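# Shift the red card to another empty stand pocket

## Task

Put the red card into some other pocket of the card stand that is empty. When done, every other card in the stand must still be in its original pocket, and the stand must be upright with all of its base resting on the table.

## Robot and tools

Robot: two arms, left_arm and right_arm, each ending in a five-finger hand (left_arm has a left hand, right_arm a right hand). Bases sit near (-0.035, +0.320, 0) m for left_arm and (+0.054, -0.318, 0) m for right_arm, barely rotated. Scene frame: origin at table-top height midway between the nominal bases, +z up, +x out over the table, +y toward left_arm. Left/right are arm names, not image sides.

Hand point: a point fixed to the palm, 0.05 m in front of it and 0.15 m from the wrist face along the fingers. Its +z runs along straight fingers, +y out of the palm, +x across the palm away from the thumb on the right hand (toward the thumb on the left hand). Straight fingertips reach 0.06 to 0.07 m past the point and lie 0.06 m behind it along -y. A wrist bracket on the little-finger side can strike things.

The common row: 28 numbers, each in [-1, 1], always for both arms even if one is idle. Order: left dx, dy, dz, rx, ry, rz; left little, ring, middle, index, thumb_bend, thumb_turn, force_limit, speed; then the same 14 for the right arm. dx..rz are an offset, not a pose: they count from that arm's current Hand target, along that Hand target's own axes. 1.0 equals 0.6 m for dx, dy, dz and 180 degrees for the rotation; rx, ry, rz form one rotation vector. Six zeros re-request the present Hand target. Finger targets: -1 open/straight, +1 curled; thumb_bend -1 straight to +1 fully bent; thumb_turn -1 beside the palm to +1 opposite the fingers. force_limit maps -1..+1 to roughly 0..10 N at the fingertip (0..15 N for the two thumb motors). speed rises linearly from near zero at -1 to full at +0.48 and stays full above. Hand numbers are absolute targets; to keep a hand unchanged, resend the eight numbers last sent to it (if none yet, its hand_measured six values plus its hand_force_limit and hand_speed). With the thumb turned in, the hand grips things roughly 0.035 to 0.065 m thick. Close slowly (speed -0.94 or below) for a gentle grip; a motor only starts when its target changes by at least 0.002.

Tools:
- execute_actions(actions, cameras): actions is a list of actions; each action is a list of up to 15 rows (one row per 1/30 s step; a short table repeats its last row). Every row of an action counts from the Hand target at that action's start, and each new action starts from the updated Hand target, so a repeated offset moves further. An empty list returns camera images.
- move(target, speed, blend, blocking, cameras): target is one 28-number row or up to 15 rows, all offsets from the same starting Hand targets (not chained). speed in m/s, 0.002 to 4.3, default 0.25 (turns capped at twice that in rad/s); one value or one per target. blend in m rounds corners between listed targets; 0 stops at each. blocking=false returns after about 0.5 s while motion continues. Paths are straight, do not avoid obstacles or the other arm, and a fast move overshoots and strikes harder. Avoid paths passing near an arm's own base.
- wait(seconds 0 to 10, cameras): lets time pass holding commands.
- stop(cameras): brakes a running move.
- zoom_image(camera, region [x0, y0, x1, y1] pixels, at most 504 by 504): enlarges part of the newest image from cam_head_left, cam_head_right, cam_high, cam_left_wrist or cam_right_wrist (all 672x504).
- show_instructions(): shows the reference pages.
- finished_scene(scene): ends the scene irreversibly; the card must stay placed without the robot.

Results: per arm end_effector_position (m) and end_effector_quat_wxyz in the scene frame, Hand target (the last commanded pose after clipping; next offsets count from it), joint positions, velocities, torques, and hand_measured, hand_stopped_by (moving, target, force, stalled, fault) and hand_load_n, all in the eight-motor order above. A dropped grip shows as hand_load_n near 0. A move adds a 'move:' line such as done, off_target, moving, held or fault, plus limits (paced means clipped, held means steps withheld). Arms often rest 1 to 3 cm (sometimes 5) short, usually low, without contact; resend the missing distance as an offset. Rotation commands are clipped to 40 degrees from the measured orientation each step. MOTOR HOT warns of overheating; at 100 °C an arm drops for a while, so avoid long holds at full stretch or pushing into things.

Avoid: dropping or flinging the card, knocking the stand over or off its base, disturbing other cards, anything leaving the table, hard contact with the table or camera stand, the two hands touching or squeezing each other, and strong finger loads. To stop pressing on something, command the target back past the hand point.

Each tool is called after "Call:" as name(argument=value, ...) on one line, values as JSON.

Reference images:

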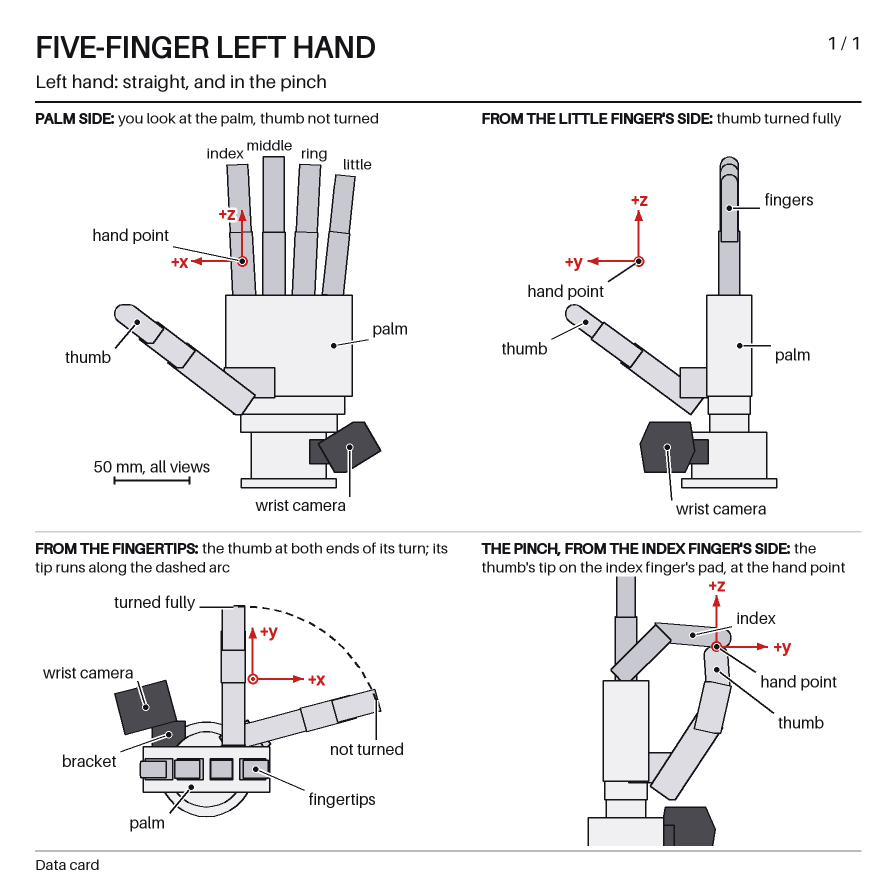

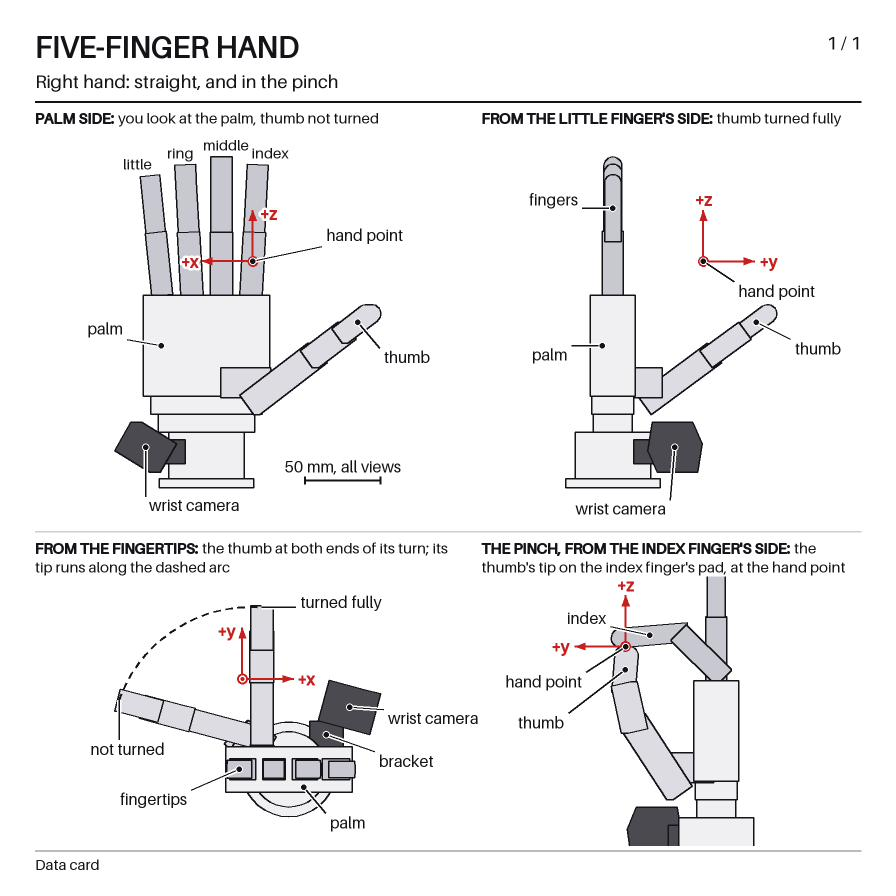

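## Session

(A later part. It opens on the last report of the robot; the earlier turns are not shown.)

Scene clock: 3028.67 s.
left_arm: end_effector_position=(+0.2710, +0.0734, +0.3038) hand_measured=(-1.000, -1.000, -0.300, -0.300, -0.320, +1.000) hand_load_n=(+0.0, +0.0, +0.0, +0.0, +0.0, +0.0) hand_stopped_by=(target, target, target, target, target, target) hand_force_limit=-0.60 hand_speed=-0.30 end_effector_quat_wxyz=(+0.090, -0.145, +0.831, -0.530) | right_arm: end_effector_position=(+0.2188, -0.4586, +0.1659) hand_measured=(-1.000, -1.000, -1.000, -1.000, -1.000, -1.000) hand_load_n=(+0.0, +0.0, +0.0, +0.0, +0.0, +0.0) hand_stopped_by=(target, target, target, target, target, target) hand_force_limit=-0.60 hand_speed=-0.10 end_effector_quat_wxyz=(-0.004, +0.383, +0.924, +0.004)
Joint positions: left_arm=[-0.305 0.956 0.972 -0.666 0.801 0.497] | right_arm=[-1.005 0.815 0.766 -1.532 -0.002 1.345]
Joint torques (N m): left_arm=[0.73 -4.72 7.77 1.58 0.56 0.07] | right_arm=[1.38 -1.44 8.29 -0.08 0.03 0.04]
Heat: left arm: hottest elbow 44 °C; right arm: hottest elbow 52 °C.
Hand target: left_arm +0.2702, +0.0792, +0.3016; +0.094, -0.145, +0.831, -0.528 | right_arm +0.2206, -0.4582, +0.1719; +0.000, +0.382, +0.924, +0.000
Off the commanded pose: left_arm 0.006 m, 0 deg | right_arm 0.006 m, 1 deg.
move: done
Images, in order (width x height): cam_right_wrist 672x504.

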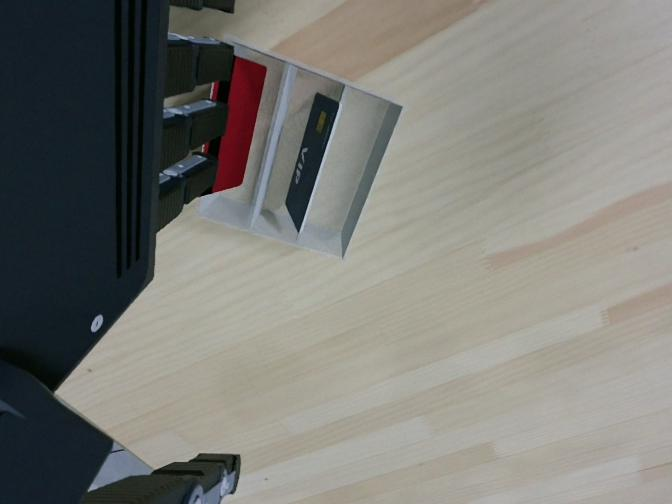

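Call:
move(target=[[0,0,0,0,0,0,-1,-1,-0.3,-0.3,-0.32,1,-0.6,-0.3,0,0.0283,0,0,0,0,-1,-1,-1,-1,-1,-1,-0.6,-0.1],[0,0,0,0,0,0,-1,-1,-0.3,-0.3,-0.32,1,-0.6,-0.3,0,0.0283,0.075,0,0,0,-1,-1,-1,-1,-1,-1,-0.6,-0.1]], speed=0.12, blend=0.01, cameras=["cam_right_wrist"])

Scene clock: 3062.40 s.
left_arm: end_effector_position=(+0.2710, +0.0734, +0.3038) hand_measured=(-1.000, -1.000, -0.300, -0.300, -0.320, +1.000) hand_load_n=(-0.5, +0.0, +0.0, +0.0, +0.0, +0.0) hand_stopped_by=(target, target, target, target, target, target) hand_force_limit=-0.60 hand_speed=-0.30 end_effector_quat_wxyz=(+0.090, -0.145, +0.831, -0.530) | right_arm: end_effector_position=(+0.2296, -0.4451, +0.1273) hand_measured=(-1.000, -1.000, -1.000, -1.000, -1.000, -1.000) hand_load_n=(+0.0, +0.0, +0.0, +0.5, +0.0, +0.0) hand_stopped_by=(target, target, target, target, target, target) hand_force_limit=-0.60 hand_speed=-0.10 end_effector_quat_wxyz=(-0.003, +0.382, +0.924, +0.003)
Joint positions: left_arm=[-0.305 0.956 0.972 -0.666 0.801 0.497] | right_arm=[-0.917 0.81 0.662 -1.432 -0.002 1.433]
Joint torques (N m): left_arm=[0.73 -4.72 7.79 1.59 0.55 0.07] | right_arm=[1.32 -0.62 7.28 0.69 0.05 0.04]
Heat: left arm: hottest elbow 44 °C; right arm: hottest elbow 52 °C.
Hand target: left_arm +0.2702, +0.0792, +0.3016; +0.094, -0.145, +0.831, -0.528 | right_arm +0.2326, -0.4462, +0.1270; +0.000, +0.383, +0.924, +0.000
Off the commanded pose: left_arm 0.006 m, 0 deg | right_arm 0.003 m, 1 deg.
move: done; blend cut to 0.0085 m at target 1
Images, in order (width x height): cam_right_wrist 672x504.

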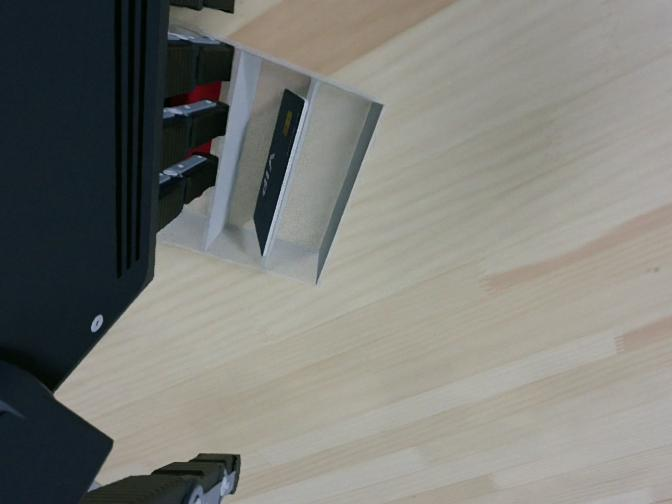

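Call:
move(target=[0,0,0,0,0,0,-1,-1,-0.3,-0.3,-0.32,1,-0.6,-0.3,0,0,0.06,0,0,0,-1,-1,-1,-1,-1,-1,-0.6,-0.1], speed=0.08, cameras=["cam_right_wrist"])

Call:
zoom_image(camera="cam_right_wrist", region=[120, 0, 400, 300])

Scene clock: 3076.07 s.
left_arm: end_effector_position=(+0.2710, +0.0734, +0.3038) hand_measured=(-1.000, -1.000, -0.300, -0.300, -0.320, +1.000) hand_load_n=(+0.0, +0.0, +0.0, +0.0, +0.0, +0.0) hand_stopped_by=(target, target, target, target, target, target) hand_force_limit=-0.60 hand_speed=-0.30 end_effector_quat_wxyz=(+0.090, -0.145, +0.831, -0.530) | right_arm: end_effector_position=(+0.2294, -0.4459, +0.0934) hand_measured=(-1.000, -1.000, -1.000, -1.000, -1.000, -1.000) hand_load_n=(-0.5, +0.0, +0.0, +0.0, -0.5, +0.0) hand_stopped_by=(target, target, target, target, target, target) hand_force_limit=-0.60 hand_speed=-0.10 end_effector_quat_wxyz=(+0.001, +0.383, +0.924, -0.002)
Joint positions: left_arm=[-0.305 0.956 0.972 -0.666 0.801 0.497] | right_arm=[-0.917 0.823 0.578 -1.321 0.001 1.434]
Joint torques (N m): left_arm=[0.73 -4.72 7.79 1.59 0.55 0.07] | right_arm=[1.32 0.5 7.15 0.66 -0.09 0.04]
Heat: left arm: hottest elbow 44 °C; right arm: hottest elbow 53 °C.
Hand target: left_arm +0.2702, +0.0792, +0.3016; +0.094, -0.145, +0.831, -0.528 | right_arm +0.2327, -0.4462, +0.0910; +0.000, +0.382, +0.924, +0.000
Off the commanded pose: left_arm 0.006 m, 0 deg | right_arm 0.004 m, 0 deg.
move: done
Images, in order (width x height): cam_right_wrist 672x504.

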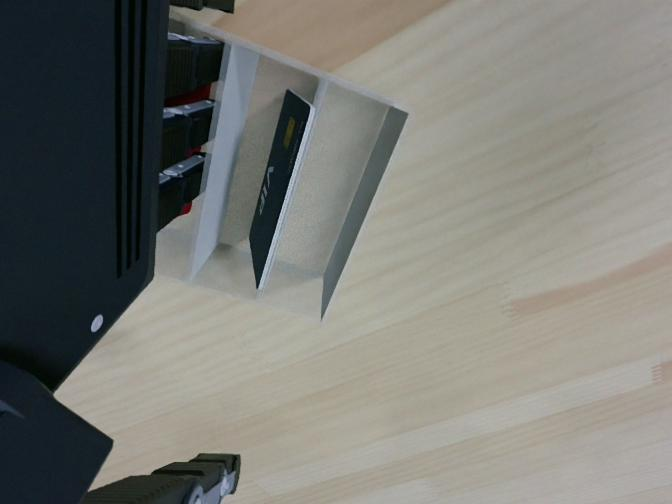

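Scaled by 1.680 from the camera's 672x504 image, which has a finer 960x720 frame.

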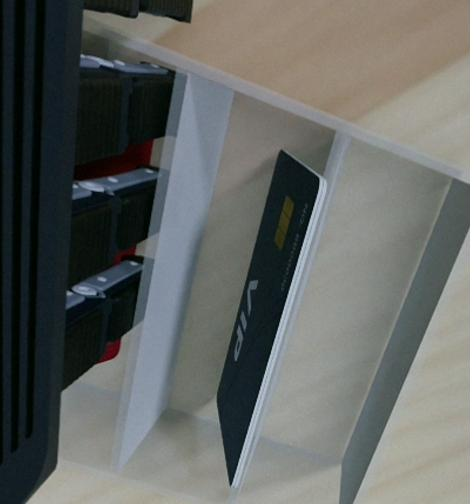

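Call:
move(target=[[0,0,0,0,0,0,-1,-1,-0.3,-0.3,-0.32,1,-0.6,-0.3,0,-0.016,0,0,0,0,-1,-1,-1,-1,-1,-1,-0.6,-0.1],[0,0,0,0,0,0,-1,-1,-0.3,-0.3,-0.32,1,-0.6,-0.3,0,-0.036,-0.02,0,0,0,-1,-1,-1,-1,-1,-1,-0.6,-0.1]], speed=0.04, blend=0.005, cameras=["cam_right_wrist","cam_high"])

Call:
zoom_image(camera="cam_right_wrist", region=[120, 0, 400, 300])

Call:
zoom_image(camera="cam_high", region=[50, 190, 150, 290])

Scene clock: 3097.43 s.
left_arm: end_effector_position=(+0.2710, +0.0734, +0.3038) hand_measured=(-1.000, -1.000, -0.300, -0.300, -0.320, +1.000) hand_load_n=(+0.0, +0.0, +0.0, +0.0, +0.0, +0.0) hand_stopped_by=(target, target, target, target, target, target) hand_force_limit=-0.60 hand_speed=-0.30 end_effector_quat_wxyz=(+0.090, -0.145, +0.831, -0.530) | right_arm: end_effector_position=(+0.2147, -0.4532, +0.0926) hand_measured=(-1.000, -1.000, -1.000, -1.000, -1.000, -1.000) hand_load_n=(+0.0, +0.0, +0.0, +0.0, +0.0, +0.0) hand_stopped_by=(target, target, target, target, target, target) hand_force_limit=-0.60 hand_speed=-0.10 end_effector_quat_wxyz=(-0.004, +0.383, +0.924, +0.002)
Joint positions: left_arm=[-0.305 0.956 0.972 -0.666 0.801 0.497] | right_arm=[-1.005 0.827 0.578 -1.329 0.001 1.345]
Joint torques (N m): left_arm=[0.67 -4.72 7.8 1.58 0.55 0.07] | right_arm=[-0.38 0.38 9.61 -0.13 -0.07 -0.14]
Heat: left arm: hottest elbow 44 °C; right arm: hottest elbow 54 °C.
Hand target: left_arm +0.2702, +0.0792, +0.3016; +0.094, -0.145, +0.831, -0.528 | right_arm +0.2174, -0.4615, +0.1030; +0.000, +0.383, +0.924, +0.000
Off the commanded pose: left_arm 0.006 m, 0 deg | right_arm 0.014 m, 1 deg.
move: off_target (right_arm); blend cut to 0.0048 m at target 1
Images, in order (width x height): cam_high 672x504, cam_right_wrist 672x504.

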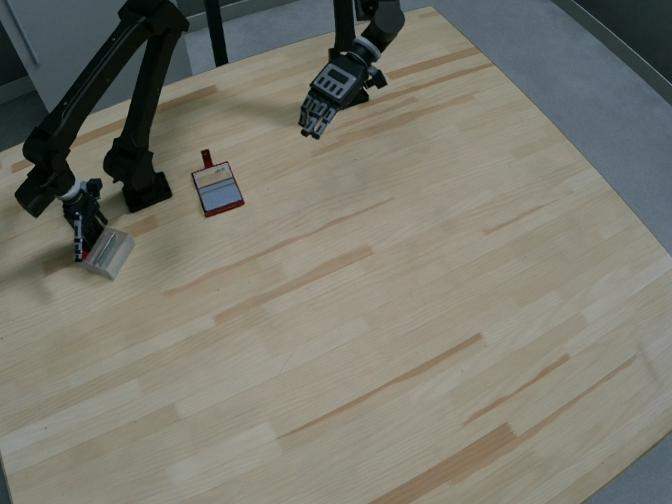

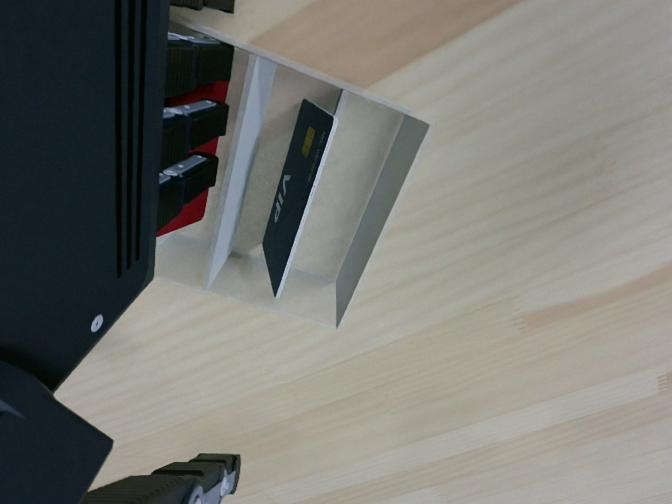

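Scaled by 1.680 from the camera's 672x504 image, which has a finer 960x720 frame.

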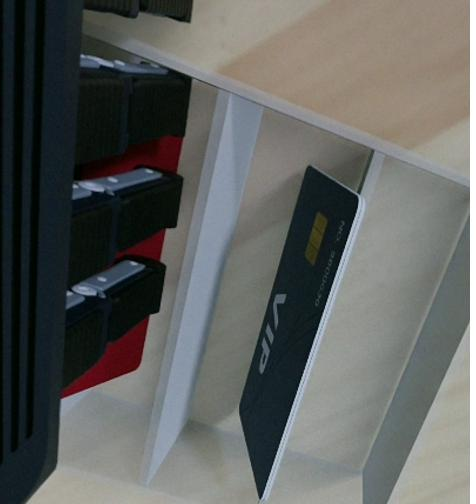

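Scaled by 5.040 from the camera's 672x504 image, which has a finer 960x720 frame.

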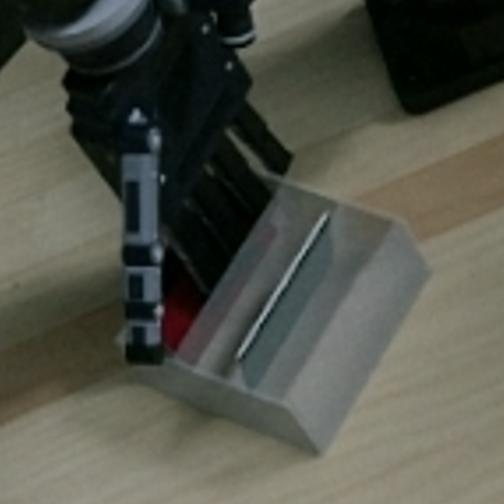

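Call:
move(target=[[0,0,0,0,0,0,-1,-1,-0.3,-0.3,-0.32,1,-0.6,-0.3,0,-0.004,-0.012,0,0,0,-1,-1,-1,-1,-1,-1,-0.6,-0.1],[0,0,0,0,0,0,-1,-1,-0.3,-0.3,-0.32,1,-0.6,-0.3,0,-0.026,-0.03,0,0,0,-1,-1,-1,-1,-1,-1,-0.6,-0.1]], speed=0.04, blend=0.003, cameras=["cam_right_wrist","cam_high"])

Call:
zoom_image(camera="cam_right_wrist", region=[120, 0, 400, 300])

Scene clock: 3114.37 s.
left_arm: end_effector_position=(+0.2710, +0.0734, +0.3038) hand_measured=(-1.000, -1.000, -0.300, -0.300, -0.320, +1.000) hand_load_n=(+0.0, +0.0, +0.0, +0.0, +0.0, +0.0) hand_stopped_by=(target, target, target, target, target, target) hand_force_limit=-0.60 hand_speed=-0.30 end_effector_quat_wxyz=(+0.090, -0.145, +0.831, -0.530) | right_arm: end_effector_position=(+0.2026, -0.4605, +0.1064) hand_measured=(-1.000, -1.000, -1.000, -1.000, -1.000, -1.000) hand_load_n=(+0.0, -0.5, +0.0, +0.0, +0.0, -0.5) hand_stopped_by=(target, target, target, target, target, target) hand_force_limit=-0.60 hand_speed=-0.10 end_effector_quat_wxyz=(-0.008, +0.383, +0.924, +0.006)
Joint positions: left_arm=[-0.305 0.956 0.972 -0.666 0.801 0.497] | right_arm=[-1.082 0.828 0.615 -1.378 0.001 1.268]
Joint torques (N m): left_arm=[0.73 -4.78 7.79 1.58 0.55 0.07] | right_arm=[-0.5 0.32 10.44 -0.1 -0.07 -0.15]
Heat: left arm: hottest elbow 44 °C; right arm: hottest elbow 56 °C.
Hand target: left_arm +0.2702, +0.0792, +0.3016; +0.094, -0.145, +0.831, -0.528 | right_arm +0.2064, -0.4725, +0.1210; +0.000, +0.383, +0.924, +0.000
Off the commanded pose: left_arm 0.006 m, 0 deg | right_arm 0.019 m, 1 deg.
move: off_target (right_arm)
Images, in order (width x height): cam_high 672x504, cam_right_wrist 672x504.

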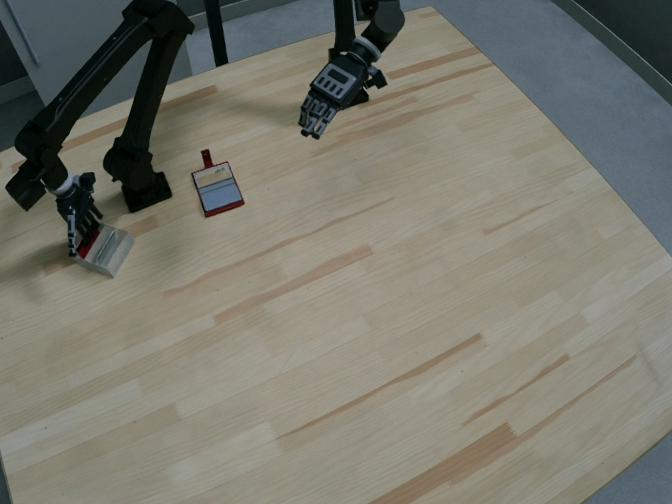

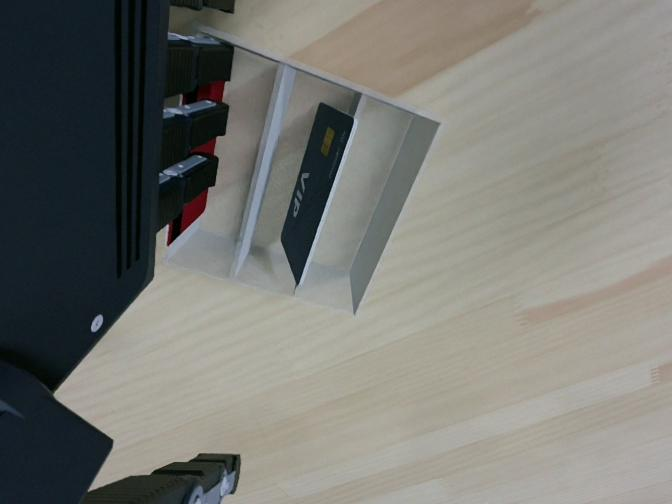

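Scaled by 1.680 from the camera's 672x504 image, which has a finer 960x720 frame.

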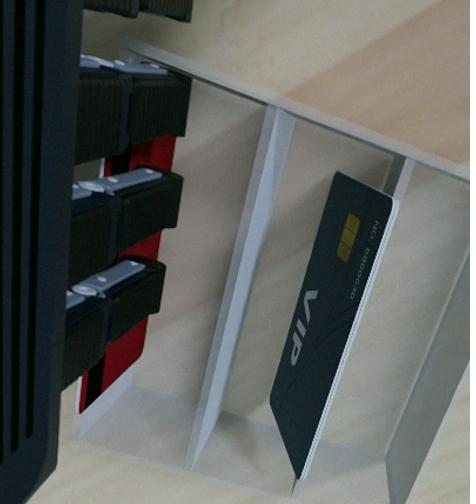

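Call:
move(target=[[0,0,0,0,0,0,-1,-1,-0.3,-0.3,-0.32,1,-0.6,-0.3,0,0.016,0,0,0,0,-1,-1,-1,-1,-1,-1,-0.6,-0.1],[0,0,0,0,0,0,-1,-1,-0.3,-0.3,-0.32,1,-0.6,-0.3,0,0.018,-0.08,0,0,0,-1,-1,-1,-1,-1,-1,-0.6,-0.1],[0,0,0,0,0,0,-1,-1,-0.3,-0.3,-0.32,1,-0.6,-0.3,0,-0.117,-0.09,0,0,0,-1,-1,-1,-1,-1,-1,-0.6,-0.1]], speed=[0.04,0.12,0.15], blend=0.006, cameras=["cam_right_wrist","cam_high"])

Call:
zoom_image(camera="cam_right_wrist", region=[240, 60, 540, 330])

Call:
zoom_image(camera="cam_high", region=[50, 190, 150, 290])

Scene clock: 3127.27 s.
left_arm: end_effector_position=(+0.2710, +0.0734, +0.3038) hand_measured=(-1.000, -1.000, -0.300, -0.300, -0.320, +1.000) hand_load_n=(+0.0, +0.0, +0.0, +0.0, +0.0, +0.0) hand_stopped_by=(target, target, target, target, target, target) hand_force_limit=-0.60 hand_speed=-0.30 end_effector_quat_wxyz=(+0.090, -0.145, +0.831, -0.530) | right_arm: end_effector_position=(+0.1556, -0.5053, +0.1614) hand_measured=(-1.000, -1.000, -1.000, -1.000, -1.000, -1.000) hand_load_n=(+0.0, +0.0, +0.0, +0.0, +0.0, +0.0) hand_stopped_by=(target, target, target, target, target, target) hand_force_limit=-0.60 hand_speed=-0.10 end_effector_quat_wxyz=(-0.012, +0.383, +0.924, +0.015)
Joint positions: left_arm=[-0.305 0.956 0.972 -0.666 0.801 0.497] | right_arm=[-1.38 0.906 0.798 -1.5 0.003 0.97]
Joint torques (N m): left_arm=[0.73 -4.72 7.77 1.59 0.55 0.07] | right_arm=[-0.38 -0.73 10.61 0.49 -0.13 -0.14]
Heat: left arm: hottest elbow 44 °C; right arm: hottest elbow 56 °C.
Hand target: left_arm +0.2702, +0.0792, +0.3016; +0.094, -0.145, +0.831, -0.528 | right_arm +0.1567, -0.5221, +0.1750; +0.000, +0.382, +0.924, +0.000
Off the commanded pose: left_arm 0.006 m, 0 deg | right_arm 0.022 m, 2 deg.
move: off_target (right_arm); blend cut to 0.0047 m at target 1
Images, in order (width x height): cam_high 672x504, cam_right_wrist 672x504.

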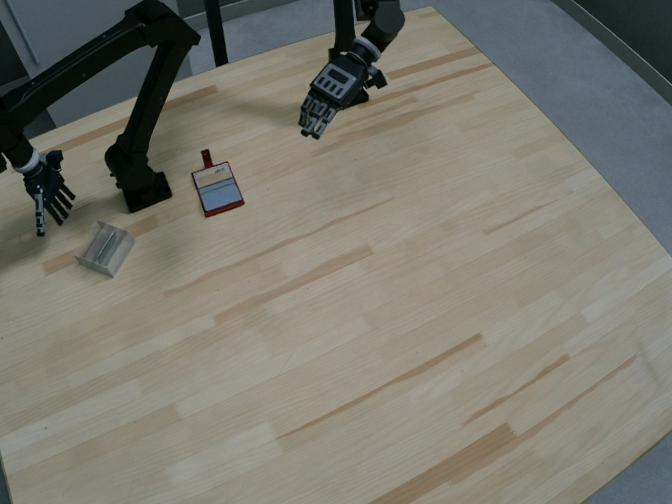

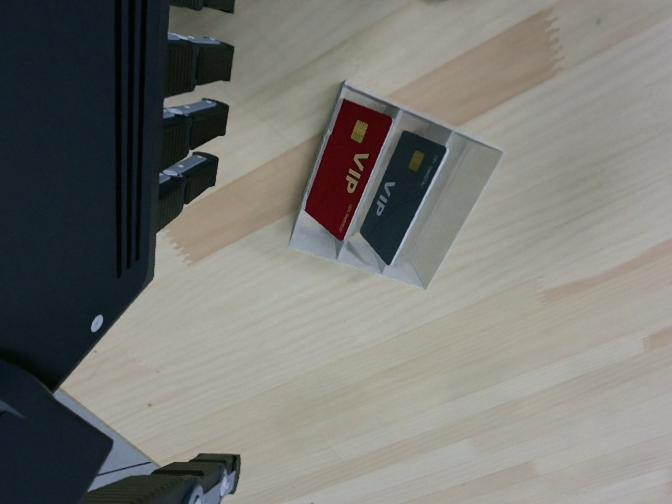

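Scaled by 1.680 from the camera's 672x504 image, which has a finer 960x720 frame.

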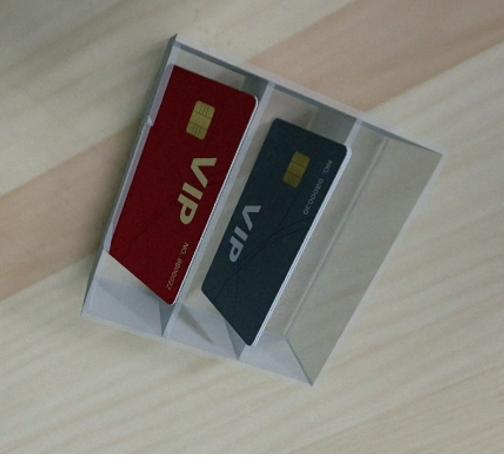

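Scaled by 5.040 from the camera's 672x504 image, which has a finer 960x720 frame.

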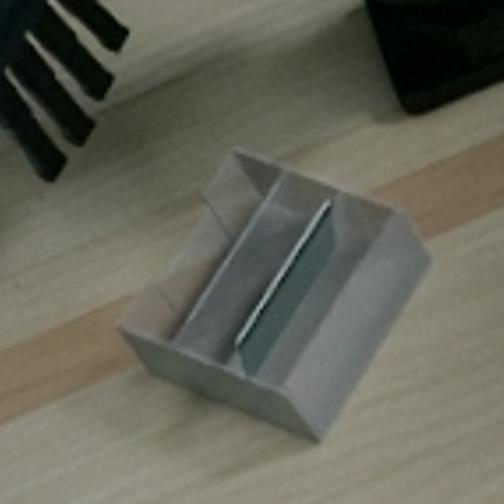

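Call:
move(target=[0,0,0,0,0,0,-1,-1,-0.3,-0.3,-0.32,1,-0.6,-0.3,-0.0217,0.1473,0.0133,0,0,0,-1,-1,-1,-1,-1,-1,-0.6,-0.1], speed=0.15, cameras=["cam_right_wrist"])

Call:
zoom_image(camera="cam_right_wrist", region=[120, 0, 420, 300])

Scene clock: 3221.03 s.
left_arm: end_effector_position=(+0.2710, +0.0734, +0.3038) hand_measured=(-1.000, -1.000, -0.300, -0.300, -0.320, +1.000) hand_load_n=(+0.0, -0.5, +0.0, +0.0, +0.0, +0.0) hand_stopped_by=(target, target, target, target, target, target) hand_force_limit=-0.60 hand_speed=-0.30 end_effector_quat_wxyz=(+0.090, -0.145, +0.831, -0.530) | right_arm: end_effector_position=(+0.2274, -0.4707, +0.1647) hand_measured=(-1.000, -1.000, -1.000, -1.000, -1.000, -1.000) hand_load_n=(+0.0, +0.0, +0.0, +0.0, +0.0, +0.0) hand_stopped_by=(target, target, target, target, target, target) hand_force_limit=-0.60 hand_speed=-0.10 end_effector_quat_wxyz=(-0.001, +0.382, +0.924, +0.002)
Joint positions: left_arm=[-0.305 0.956 0.972 -0.666 0.801 0.497] | right_arm=[-1.002 0.858 0.782 -1.5 -0.003 1.348]
Joint torques (N m): left_arm=[0.73 -4.66 7.8 1.59 0.55 0.07] | right_arm=[1.44 -1.96 7.57 0.05 0.06 0.05]
Heat: left arm: hottest elbow 44 °C; right arm: hottest elbow 60 °C.
Hand target: left_arm +0.2702, +0.0792, +0.3016; +0.094, -0.145, +0.831, -0.528 | right_arm +0.2283, -0.4688, +0.1670; +0.000, +0.383, +0.924, +0.000
Off the commanded pose: left_arm 0.006 m, 0 deg | right_arm 0.003 m, 0 deg.
move: done
Images, in order (width x height): cam_right_wrist 672x504.

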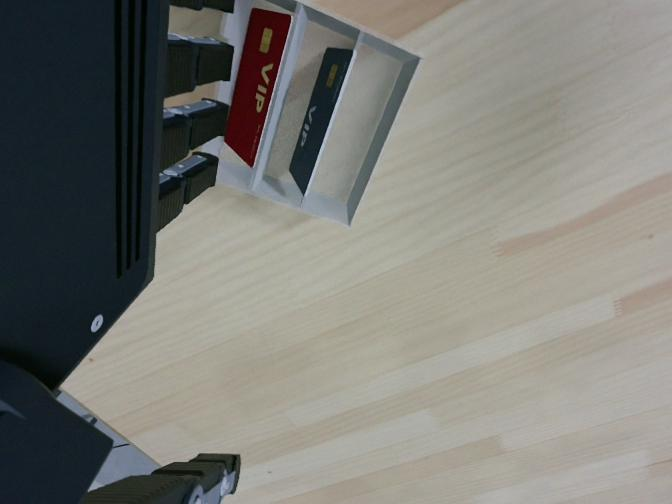

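Scaled by 1.680 from the camera's 672x504 image, which has a finer 960x720 frame.

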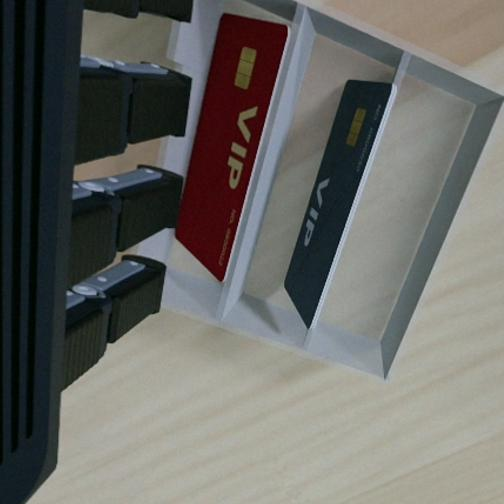

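Call:
move(target=[[0,0,0,0,0,0,-1,-1,-0.3,-0.3,-0.32,1,-0.6,-0.3,-0.005,-0.009,0,0,0,0,-1,-1,-1,-1,-1,-1,-0.6,-0.1],[0,0,0,0,0,0,-1,-1,-0.3,-0.3,-0.32,1,-0.6,-0.3,-0.005,-0.009,0.067,0,0,0,-1,-1,-1,-1,-1,-1,-0.6,-0.1]], speed=0.1, blend=0.004, cameras=["cam_right_wrist"])

Call:
zoom_image(camera="cam_right_wrist", region=[120, 0, 420, 300])

Scene clock: 3249.20 s.
left_arm: end_effector_position=(+0.2710, +0.0734, +0.3038) hand_measured=(-1.000, -1.000, -0.300, -0.300, -0.320, +1.000) hand_load_n=(+0.0, +0.0, +0.0, +0.0, +0.0, +0.0) hand_stopped_by=(target, target, target, target, target, target) hand_force_limit=-0.60 hand_speed=-0.30 end_effector_quat_wxyz=(+0.090, -0.145, +0.831, -0.530) | right_arm: end_effector_position=(+0.2272, -0.4713, +0.1297) hand_measured=(-1.000, -1.000, -1.000, -1.000, -1.000, -1.000) hand_load_n=(+0.0, +0.0, +0.0, +0.0, +0.0, +0.0) hand_stopped_by=(target, target, target, target, target, target) hand_force_limit=-0.60 hand_speed=-0.10 end_effector_quat_wxyz=(+0.002, +0.383, +0.924, +0.000)
Joint positions: left_arm=[-0.305 0.956 0.972 -0.666 0.801 0.497] | right_arm=[-1.003 0.865 0.694 -1.395 -0.002 1.348]
Joint torques (N m): left_arm=[0.67 -4.72 7.79 1.59 0.55 0.07] | right_arm=[-0.26 -0.32 7.3 0.69 0.05 -0.14]
Heat: left arm: hottest elbow 44 °C; right arm: hottest elbow 56 °C.
Hand target: left_arm +0.2702, +0.0792, +0.3016; +0.094, -0.145, +0.831, -0.528 | right_arm +0.2268, -0.4748, +0.1269; +0.000, +0.382, +0.924, +0.000
Off the commanded pose: left_arm 0.006 m, 0 deg | right_arm 0.005 m, 0 deg.
move: done; blend cut to 0.0031 m at target 1
Images, in order (width x height): cam_right_wrist 672x504.

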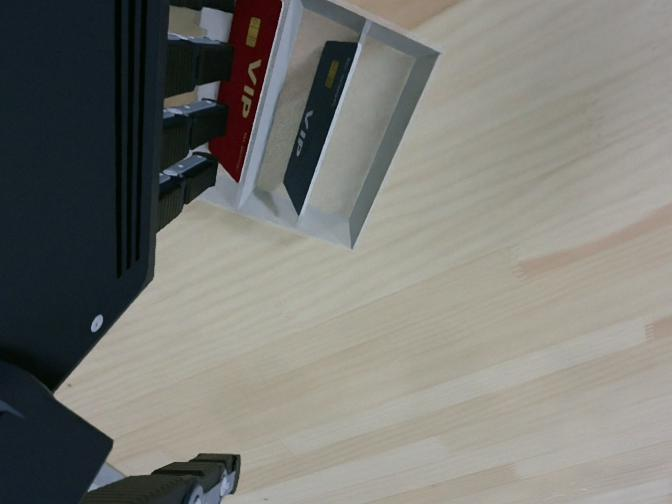

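Scaled by 1.680 from the camera's 672x504 image, which has a finer 960x720 frame.

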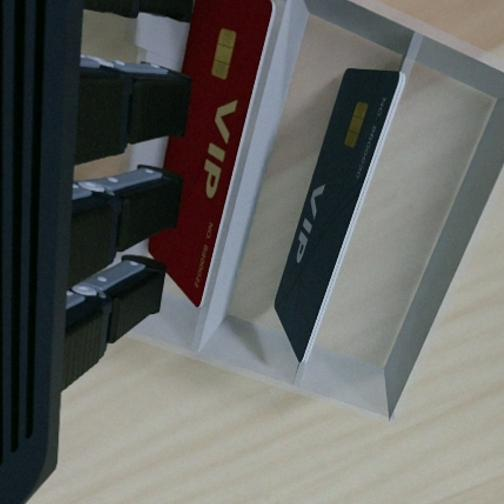

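Call:
move(target=[0,0,0,0,0,0,-1,-1,-0.3,-0.3,-0.32,1,-0.6,-0.3,0,-0.0085,0,0,0,0,-1,-1,-1,-1,-1,-1,-0.6,-0.1], speed=0.1, cameras=[])

Scene clock: 3281.30 s.
left_arm: end_effector_position=(+0.2710, +0.0734, +0.3038) hand_measured=(-1.000, -1.000, -0.300, -0.300, -0.320, +1.000) hand_load_n=(+0.0, +0.0, +0.0, +0.0, +0.0, +0.0) hand_stopped_by=(target, target, target, target, target, target) hand_force_limit=-0.60 hand_speed=-0.30 end_effector_quat_wxyz=(+0.090, -0.145, +0.831, -0.530) | right_arm: end_effector_position=(+0.2237, -0.4740, +0.1290) hand_measured=(-1.000, -1.000, -1.000, -1.000, -1.000, -1.000) hand_load_n=(+0.0, +0.0, +0.0, +0.0, -0.5, +0.0) hand_stopped_by=(target, target, target, target, target, target) hand_force_limit=-0.60 hand_speed=-0.10 end_effector_quat_wxyz=(+0.002, +0.382, +0.924, +0.000)
Joint positions: left_arm=[-0.305 0.956 0.972 -0.666 0.801 0.497] | right_arm=[-1.025 0.869 0.694 -1.393 -0.002 1.325]
Joint torques (N m): left_arm=[0.67 -4.72 7.77 1.59 0.55 0.08] | right_arm=[-0.44 -0.26 7.43 0.64 0.05 -0.15]
Heat: left arm: hottest elbow 44 °C; right arm: hottest elbow 54 °C.
Hand target: left_arm +0.2702, +0.0792, +0.3016; +0.094, -0.145, +0.831, -0.528 | right_arm +0.2232, -0.4784, +0.1268; +0.000, +0.382, +0.924, +0.000
Off the commanded pose: left_arm 0.006 m, 0 deg | right_arm 0.005 m, 0 deg.
move: done
No camera images: "cameras" was empty.

Call:
move(target=[0,0,0,0,0,0,-1,-1,-0.3,-0.3,-0.32,1,-0.6,-0.3,0,0,0.058,0,0,0,-1,-1,-1,-1,-1,-1,-0.6,-0.1], speed=0.06, cameras=["cam_right_wrist"])

Call:
zoom_image(camera="cam_right_wrist", region=[120, 0, 420, 300])

Scene clock: 3288.33 s.
left_arm: end_effector_position=(+0.2710, +0.0734, +0.3038) hand_measured=(-1.000, -1.000, -0.300, -0.300, -0.320, +1.000) hand_load_n=(+0.0, +0.0, +0.0, +0.0, +0.0, +0.0) hand_stopped_by=(target, target, target, target, target, target) hand_force_limit=-0.60 hand_speed=-0.30 end_effector_quat_wxyz=(+0.090, -0.145, +0.831, -0.530) | right_arm: end_effector_position=(+0.2242, -0.4770, +0.0974) hand_measured=(-1.000, -1.000, -1.000, -1.000, -1.000, -1.000) hand_load_n=(+0.0, +0.0, +0.0, +0.0, +0.0, +0.0) hand_stopped_by=(target, target, target, target, target, target) hand_force_limit=-0.60 hand_speed=-0.10 end_effector_quat_wxyz=(+0.004, +0.383, +0.924, -0.004)
Joint positions: left_arm=[-0.305 0.956 0.972 -0.666 0.801 0.497] | right_arm=[-1.027 0.895 0.622 -1.286 0.001 1.324]
Joint torques (N m): left_arm=[0.67 -4.72 7.79 1.58 0.55 0.07] | right_arm=[-0.21 -0.21 6.79 0.73 -0.09 -0.14]
Heat: left arm: hottest elbow 44 °C; right arm: hottest elbow 54 °C.
Hand target: left_arm +0.2702, +0.0792, +0.3016; +0.094, -0.145, +0.831, -0.528 | right_arm +0.2232, -0.4785, +0.0921; +0.001, +0.382, +0.924, +0.000
Off the commanded pose: left_arm 0.006 m, 0 deg | right_arm 0.006 m, 1 deg.
move: done
Images, in order (width x height): cam_right_wrist 672x504.

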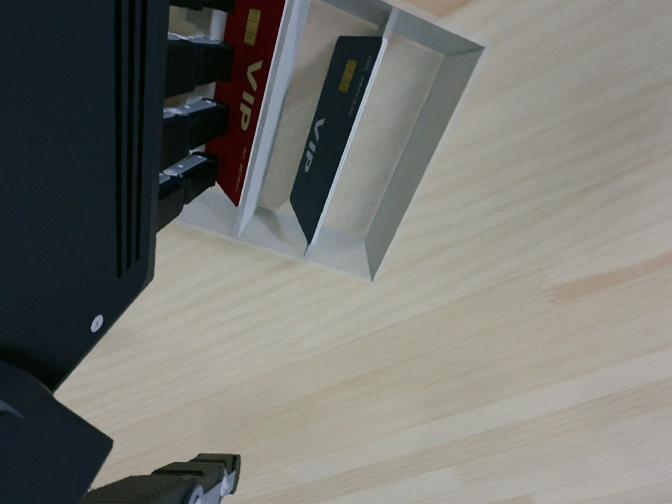

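Scaled by 1.680 from the camera's 672x504 image, which has a finer 960x720 frame.

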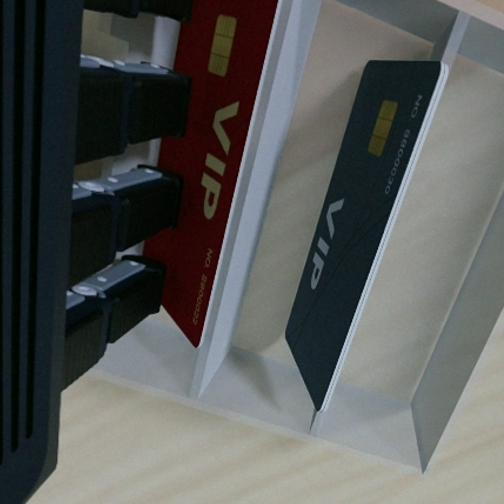

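Call:
move(target=[[0,0,0,0,0,0,-1,-1,-0.3,-0.3,-0.32,1,-0.6,-0.3,0,0.0125,-0.022,0,0,0,-1,-1,-1,-1,-1,-1,-0.6,-0.1],[0,0,0,0,0,0,-1,-1,-0.3,-0.3,-0.32,1,-0.6,-0.3,0,0.045,-0.048,0,0,0,-1,-1,-1,-1,-1,-1,-0.6,-0.1]], speed=0.04, blend=0.004, cameras=["cam_right_wrist","cam_high"])

Call:
zoom_image(camera="cam_right_wrist", region=[120, 0, 420, 300])

Scene clock: 3299.37 s.
left_arm: end_effector_position=(+0.2710, +0.0734, +0.3038) hand_measured=(-1.000, -1.000, -0.300, -0.300, -0.320, +1.000) hand_load_n=(+0.0, +0.0, +0.0, +0.0, +0.0, +0.0) hand_stopped_by=(target, target, target, target, target, target) hand_force_limit=-0.60 hand_speed=-0.30 end_effector_quat_wxyz=(+0.090, -0.145, +0.831, -0.530) | right_arm: end_effector_position=(+0.2323, -0.4500, +0.1015) hand_measured=(-1.000, -1.000, -1.000, -1.000, -1.000, -1.000) hand_load_n=(+0.0, +0.0, +0.0, +0.0, +0.0, -0.5) hand_stopped_by=(target, target, target, target, target, target) hand_force_limit=-0.60 hand_speed=-0.10 end_effector_quat_wxyz=(-0.020, +0.382, +0.924, +0.012)
Joint positions: left_arm=[-0.305 0.956 0.972 -0.666 0.801 0.497] | right_arm=[-0.919 0.881 0.628 -1.364 0 1.43]
Joint torques (N m): left_arm=[0.67 -4.72 7.79 1.59 0.55 0.07] | right_arm=[1.44 -2.32 10.28 -0.13 -0.05 0.05]
Heat: left arm: hottest elbow 44 °C; right arm: hottest elbow 54 °C.
Hand target: left_arm +0.2702, +0.0792, +0.3016; +0.094, -0.145, +0.831, -0.528 | right_arm +0.2423, -0.4593, +0.1208; +0.000, +0.382, +0.924, +0.000
Off the commanded pose: left_arm 0.006 m, 0 deg | right_arm 0.024 m, 3 deg.
move: off_target (right_arm)
Images, in order (width x height): cam_high 672x504, cam_right_wrist 672x504.

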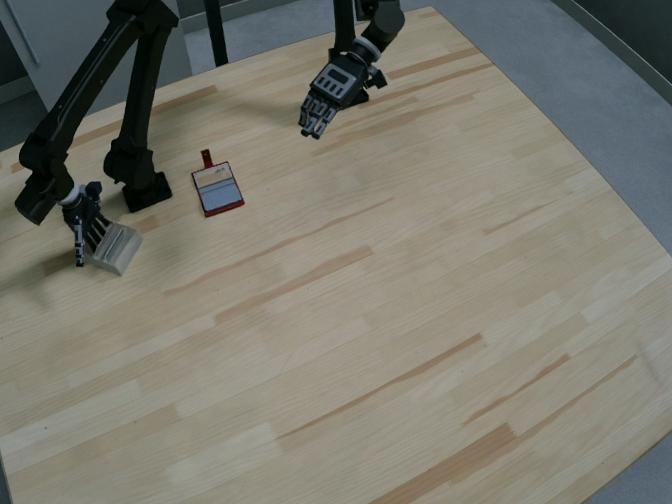

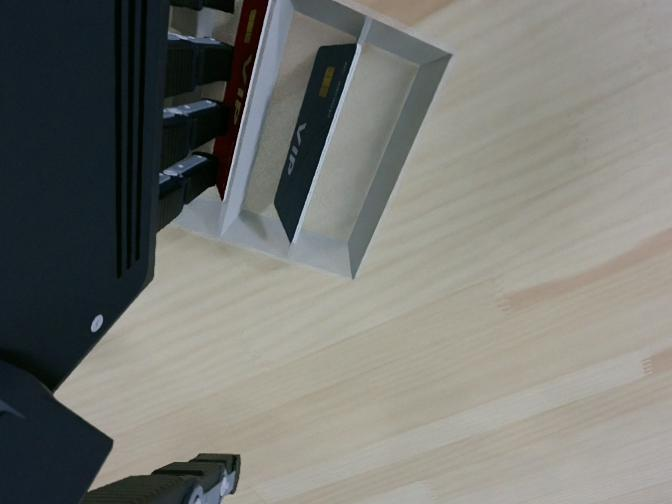

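Scaled by 1.680 from the camera's 672x504 image, which has a finer 960x720 frame.

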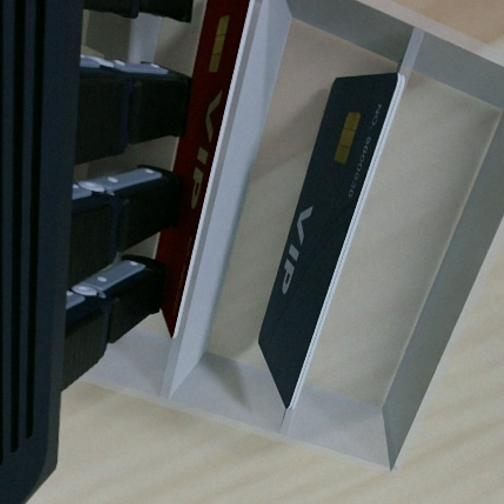

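Call:
move(target=[[0,0,0,0,0,0,-1,-1,-0.3,-0.3,-0.32,1,-0.6,-0.3,0,0.01,-0.006,0,0,0,-1,-1,-1,-1,-1,-1,-0.6,-0.1],[0,0,0,0,0,0,-1,-1,-0.3,-0.3,-0.32,1,-0.6,-0.3,0,0.03,-0.02,0,0,0,-1,-1,-1,-1,-1,-1,-0.6,-0.1]], speed=0.04, blend=0.004, cameras=["cam_right_wrist","cam_high"])

Call:
zoom_image(camera="cam_right_wrist", region=[120, 0, 420, 300])

Call:
zoom_image(camera="cam_high", region=[50, 190, 150, 290])

Scene clock: 3313.20 s.
left_arm: end_effector_position=(+0.2710, +0.0734, +0.3038) hand_measured=(-1.000, -1.000, -0.300, -0.300, -0.320, +1.000) hand_load_n=(+0.0, +0.0, +0.0, +0.0, +0.0, +0.0) hand_stopped_by=(target, target, target, target, target, target) hand_force_limit=-0.60 hand_speed=-0.30 end_effector_quat_wxyz=(+0.090, -0.145, +0.831, -0.530) | right_arm: end_effector_position=(+0.2446, -0.4385, +0.1128) hand_measured=(-1.000, -1.000, -1.000, -1.000, -1.000, -1.000) hand_load_n=(+0.0, +0.0, +0.0, +0.0, +0.0, +0.0) hand_stopped_by=(target, target, target, target, target, target) hand_force_limit=-0.60 hand_speed=-0.10 end_effector_quat_wxyz=(-0.021, +0.382, +0.924, +0.010)
Joint positions: left_arm=[-0.305 0.956 0.972 -0.666 0.801 0.497] | right_arm=[-0.832 0.869 0.653 -1.402 -0.001 1.518]
Joint torques (N m): left_arm=[0.73 -4.66 7.77 1.59 0.55 0.07] | right_arm=[1.38 -2.2 10.43 -0.17 -0.05 0.05]
Heat: left arm: hottest elbow 44 °C; right arm: hottest elbow 57 °C.
Hand target: left_arm +0.2702, +0.0792, +0.3016; +0.094, -0.145, +0.831, -0.528 | right_arm +0.2550, -0.4465, +0.1328; +0.000, +0.382, +0.924, +0.000
Off the commanded pose: left_arm 0.006 m, 0 deg | right_arm 0.024 m, 3 deg.
move: off_target (right_arm); blend cut to 0.0035 m at target 1
Images, in order (width x height): cam_high 672x504, cam_right_wrist 672x504.

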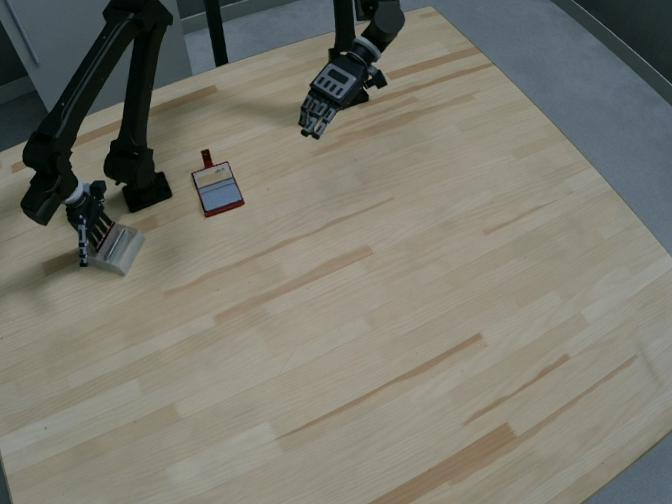

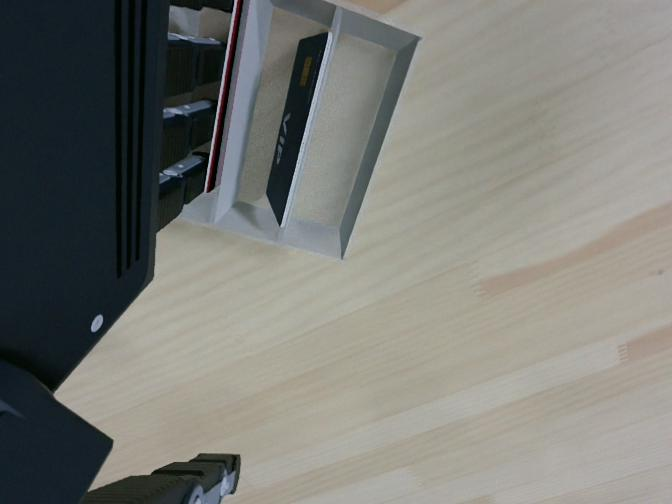

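Scaled by 1.680 from the camera's 672x504 image, which has a finer 960x720 frame.

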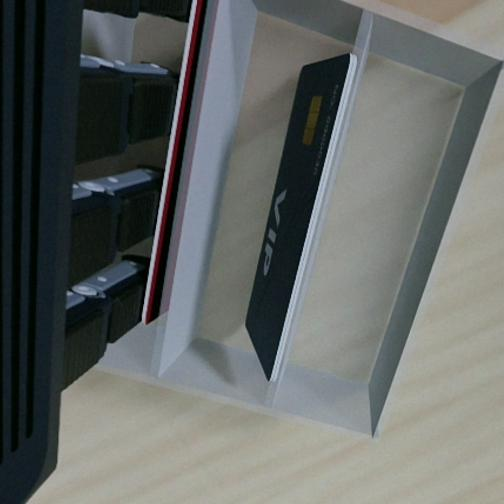

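Scaled by 5.040 from the camera's 672x504 image, which has a finer 960x720 frame.

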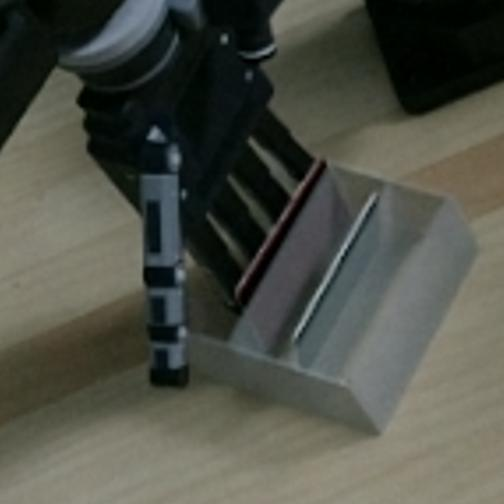

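Call:
move(target=[[0,0,0,0,0,0,-1,-1,-0.3,-0.3,-0.32,1,-0.6,-0.3,0,-0.018,-0.01,0,0,0,-1,-1,-1,-1,-1,-1,-0.6,-0.1],[0,0,0,0,0,0,-1,-1,-0.3,-0.3,-0.32,1,-0.6,-0.3,0,-0.025,-0.11,0,0,0,-1,-1,-1,-1,-1,-1,-0.6,-0.1],[0,0,0,0,0,0,-1,-1,-0.3,-0.3,-0.32,1,-0.6,-0.3,0,-0.17,-0.11,0,0,0,-1,-1,-1,-1,-1,-1,-0.6,-0.1]], speed=[0.06,0.1,0.15], blend=0.005, cameras=["cam_high","cam_right_wrist"])

Scene clock: 3359.63 s.
left_arm: end_effector_position=(+0.2710, +0.0734, +0.3038) hand_measured=(-1.000, -1.000, -0.300, -0.300, -0.320, +1.000) hand_load_n=(+0.0, +0.0, +0.0, +0.0, +0.0, +0.0) hand_stopped_by=(target, target, target, target, target, target) hand_force_limit=-0.60 hand_speed=-0.30 end_effector_quat_wxyz=(+0.090, -0.145, +0.831, -0.530) | right_arm: end_effector_position=(+0.1799, -0.5026, +0.1847) hand_measured=(-1.000, -1.000, -1.000, -1.000, -1.000, -1.000) hand_load_n=(+0.0, +0.0, +0.0, +0.0, -0.5, +0.5) hand_stopped_by=(target, target, target, target, target, target) hand_force_limit=-0.60 hand_speed=-0.10 end_effector_quat_wxyz=(-0.013, +0.383, +0.924, +0.014)
Joint positions: left_arm=[-0.305 0.956 0.972 -0.666 0.801 0.497] | right_arm=[-1.266 0.911 0.862 -1.561 0.003 1.084]
Joint torques (N m): left_arm=[0.67 -4.72 7.77 1.58 0.55 0.08] | right_arm=[-0.38 -0.91 10.65 0.5 -0.13 -0.12]
Heat: left arm: hottest elbow 44 °C; right arm: hottest elbow 56 °C.
Hand target: left_arm +0.2702, +0.0792, +0.3016; +0.094, -0.145, +0.831, -0.528 | right_arm +0.1828, -0.5187, +0.1988; +0.000, +0.383, +0.924, +0.000
Off the commanded pose: left_arm 0.006 m, 0 deg | right_arm 0.022 m, 2 deg.
move: off_target (right_arm)
Images, in order (width x height): cam_high 672x504, cam_right_wrist 672x504.

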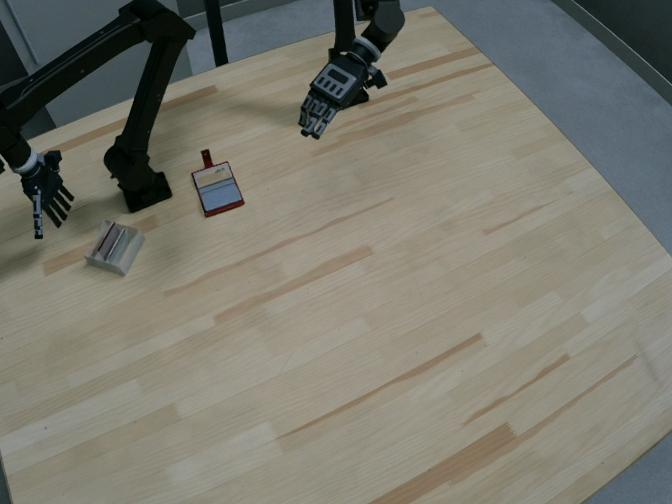

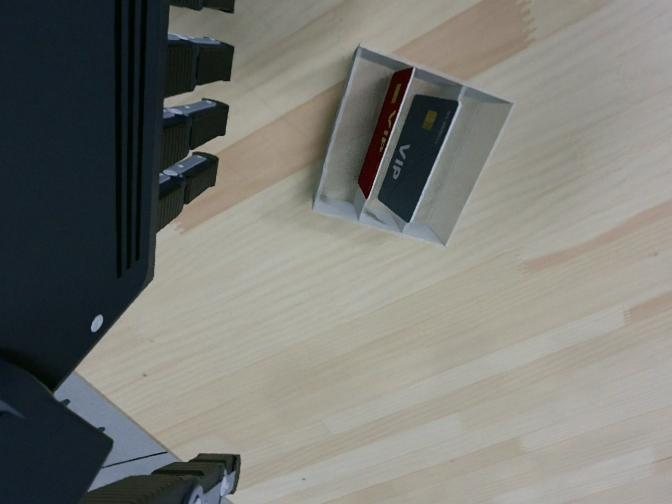

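Call:
zoom_image(camera="cam_right_wrist", region=[290, 30, 540, 260])

Call:
zoom_image(camera="cam_high", region=[60, 200, 170, 290])

Scaled by 2.016 from the camera's 672x504 image, which has a finer 960x720 frame.

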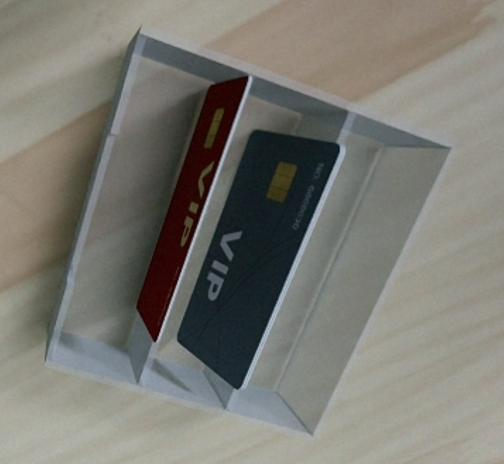

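Scaled by 4.582 from the camera's 672x504 image, which has a finer 960x720 frame.

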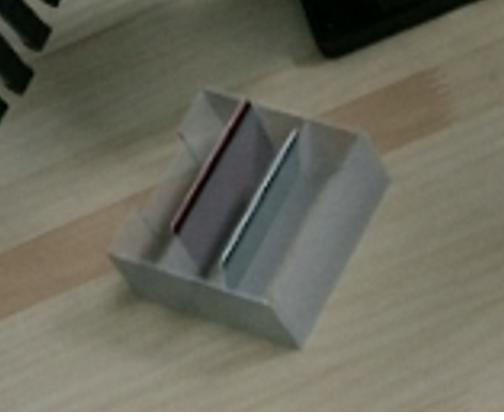

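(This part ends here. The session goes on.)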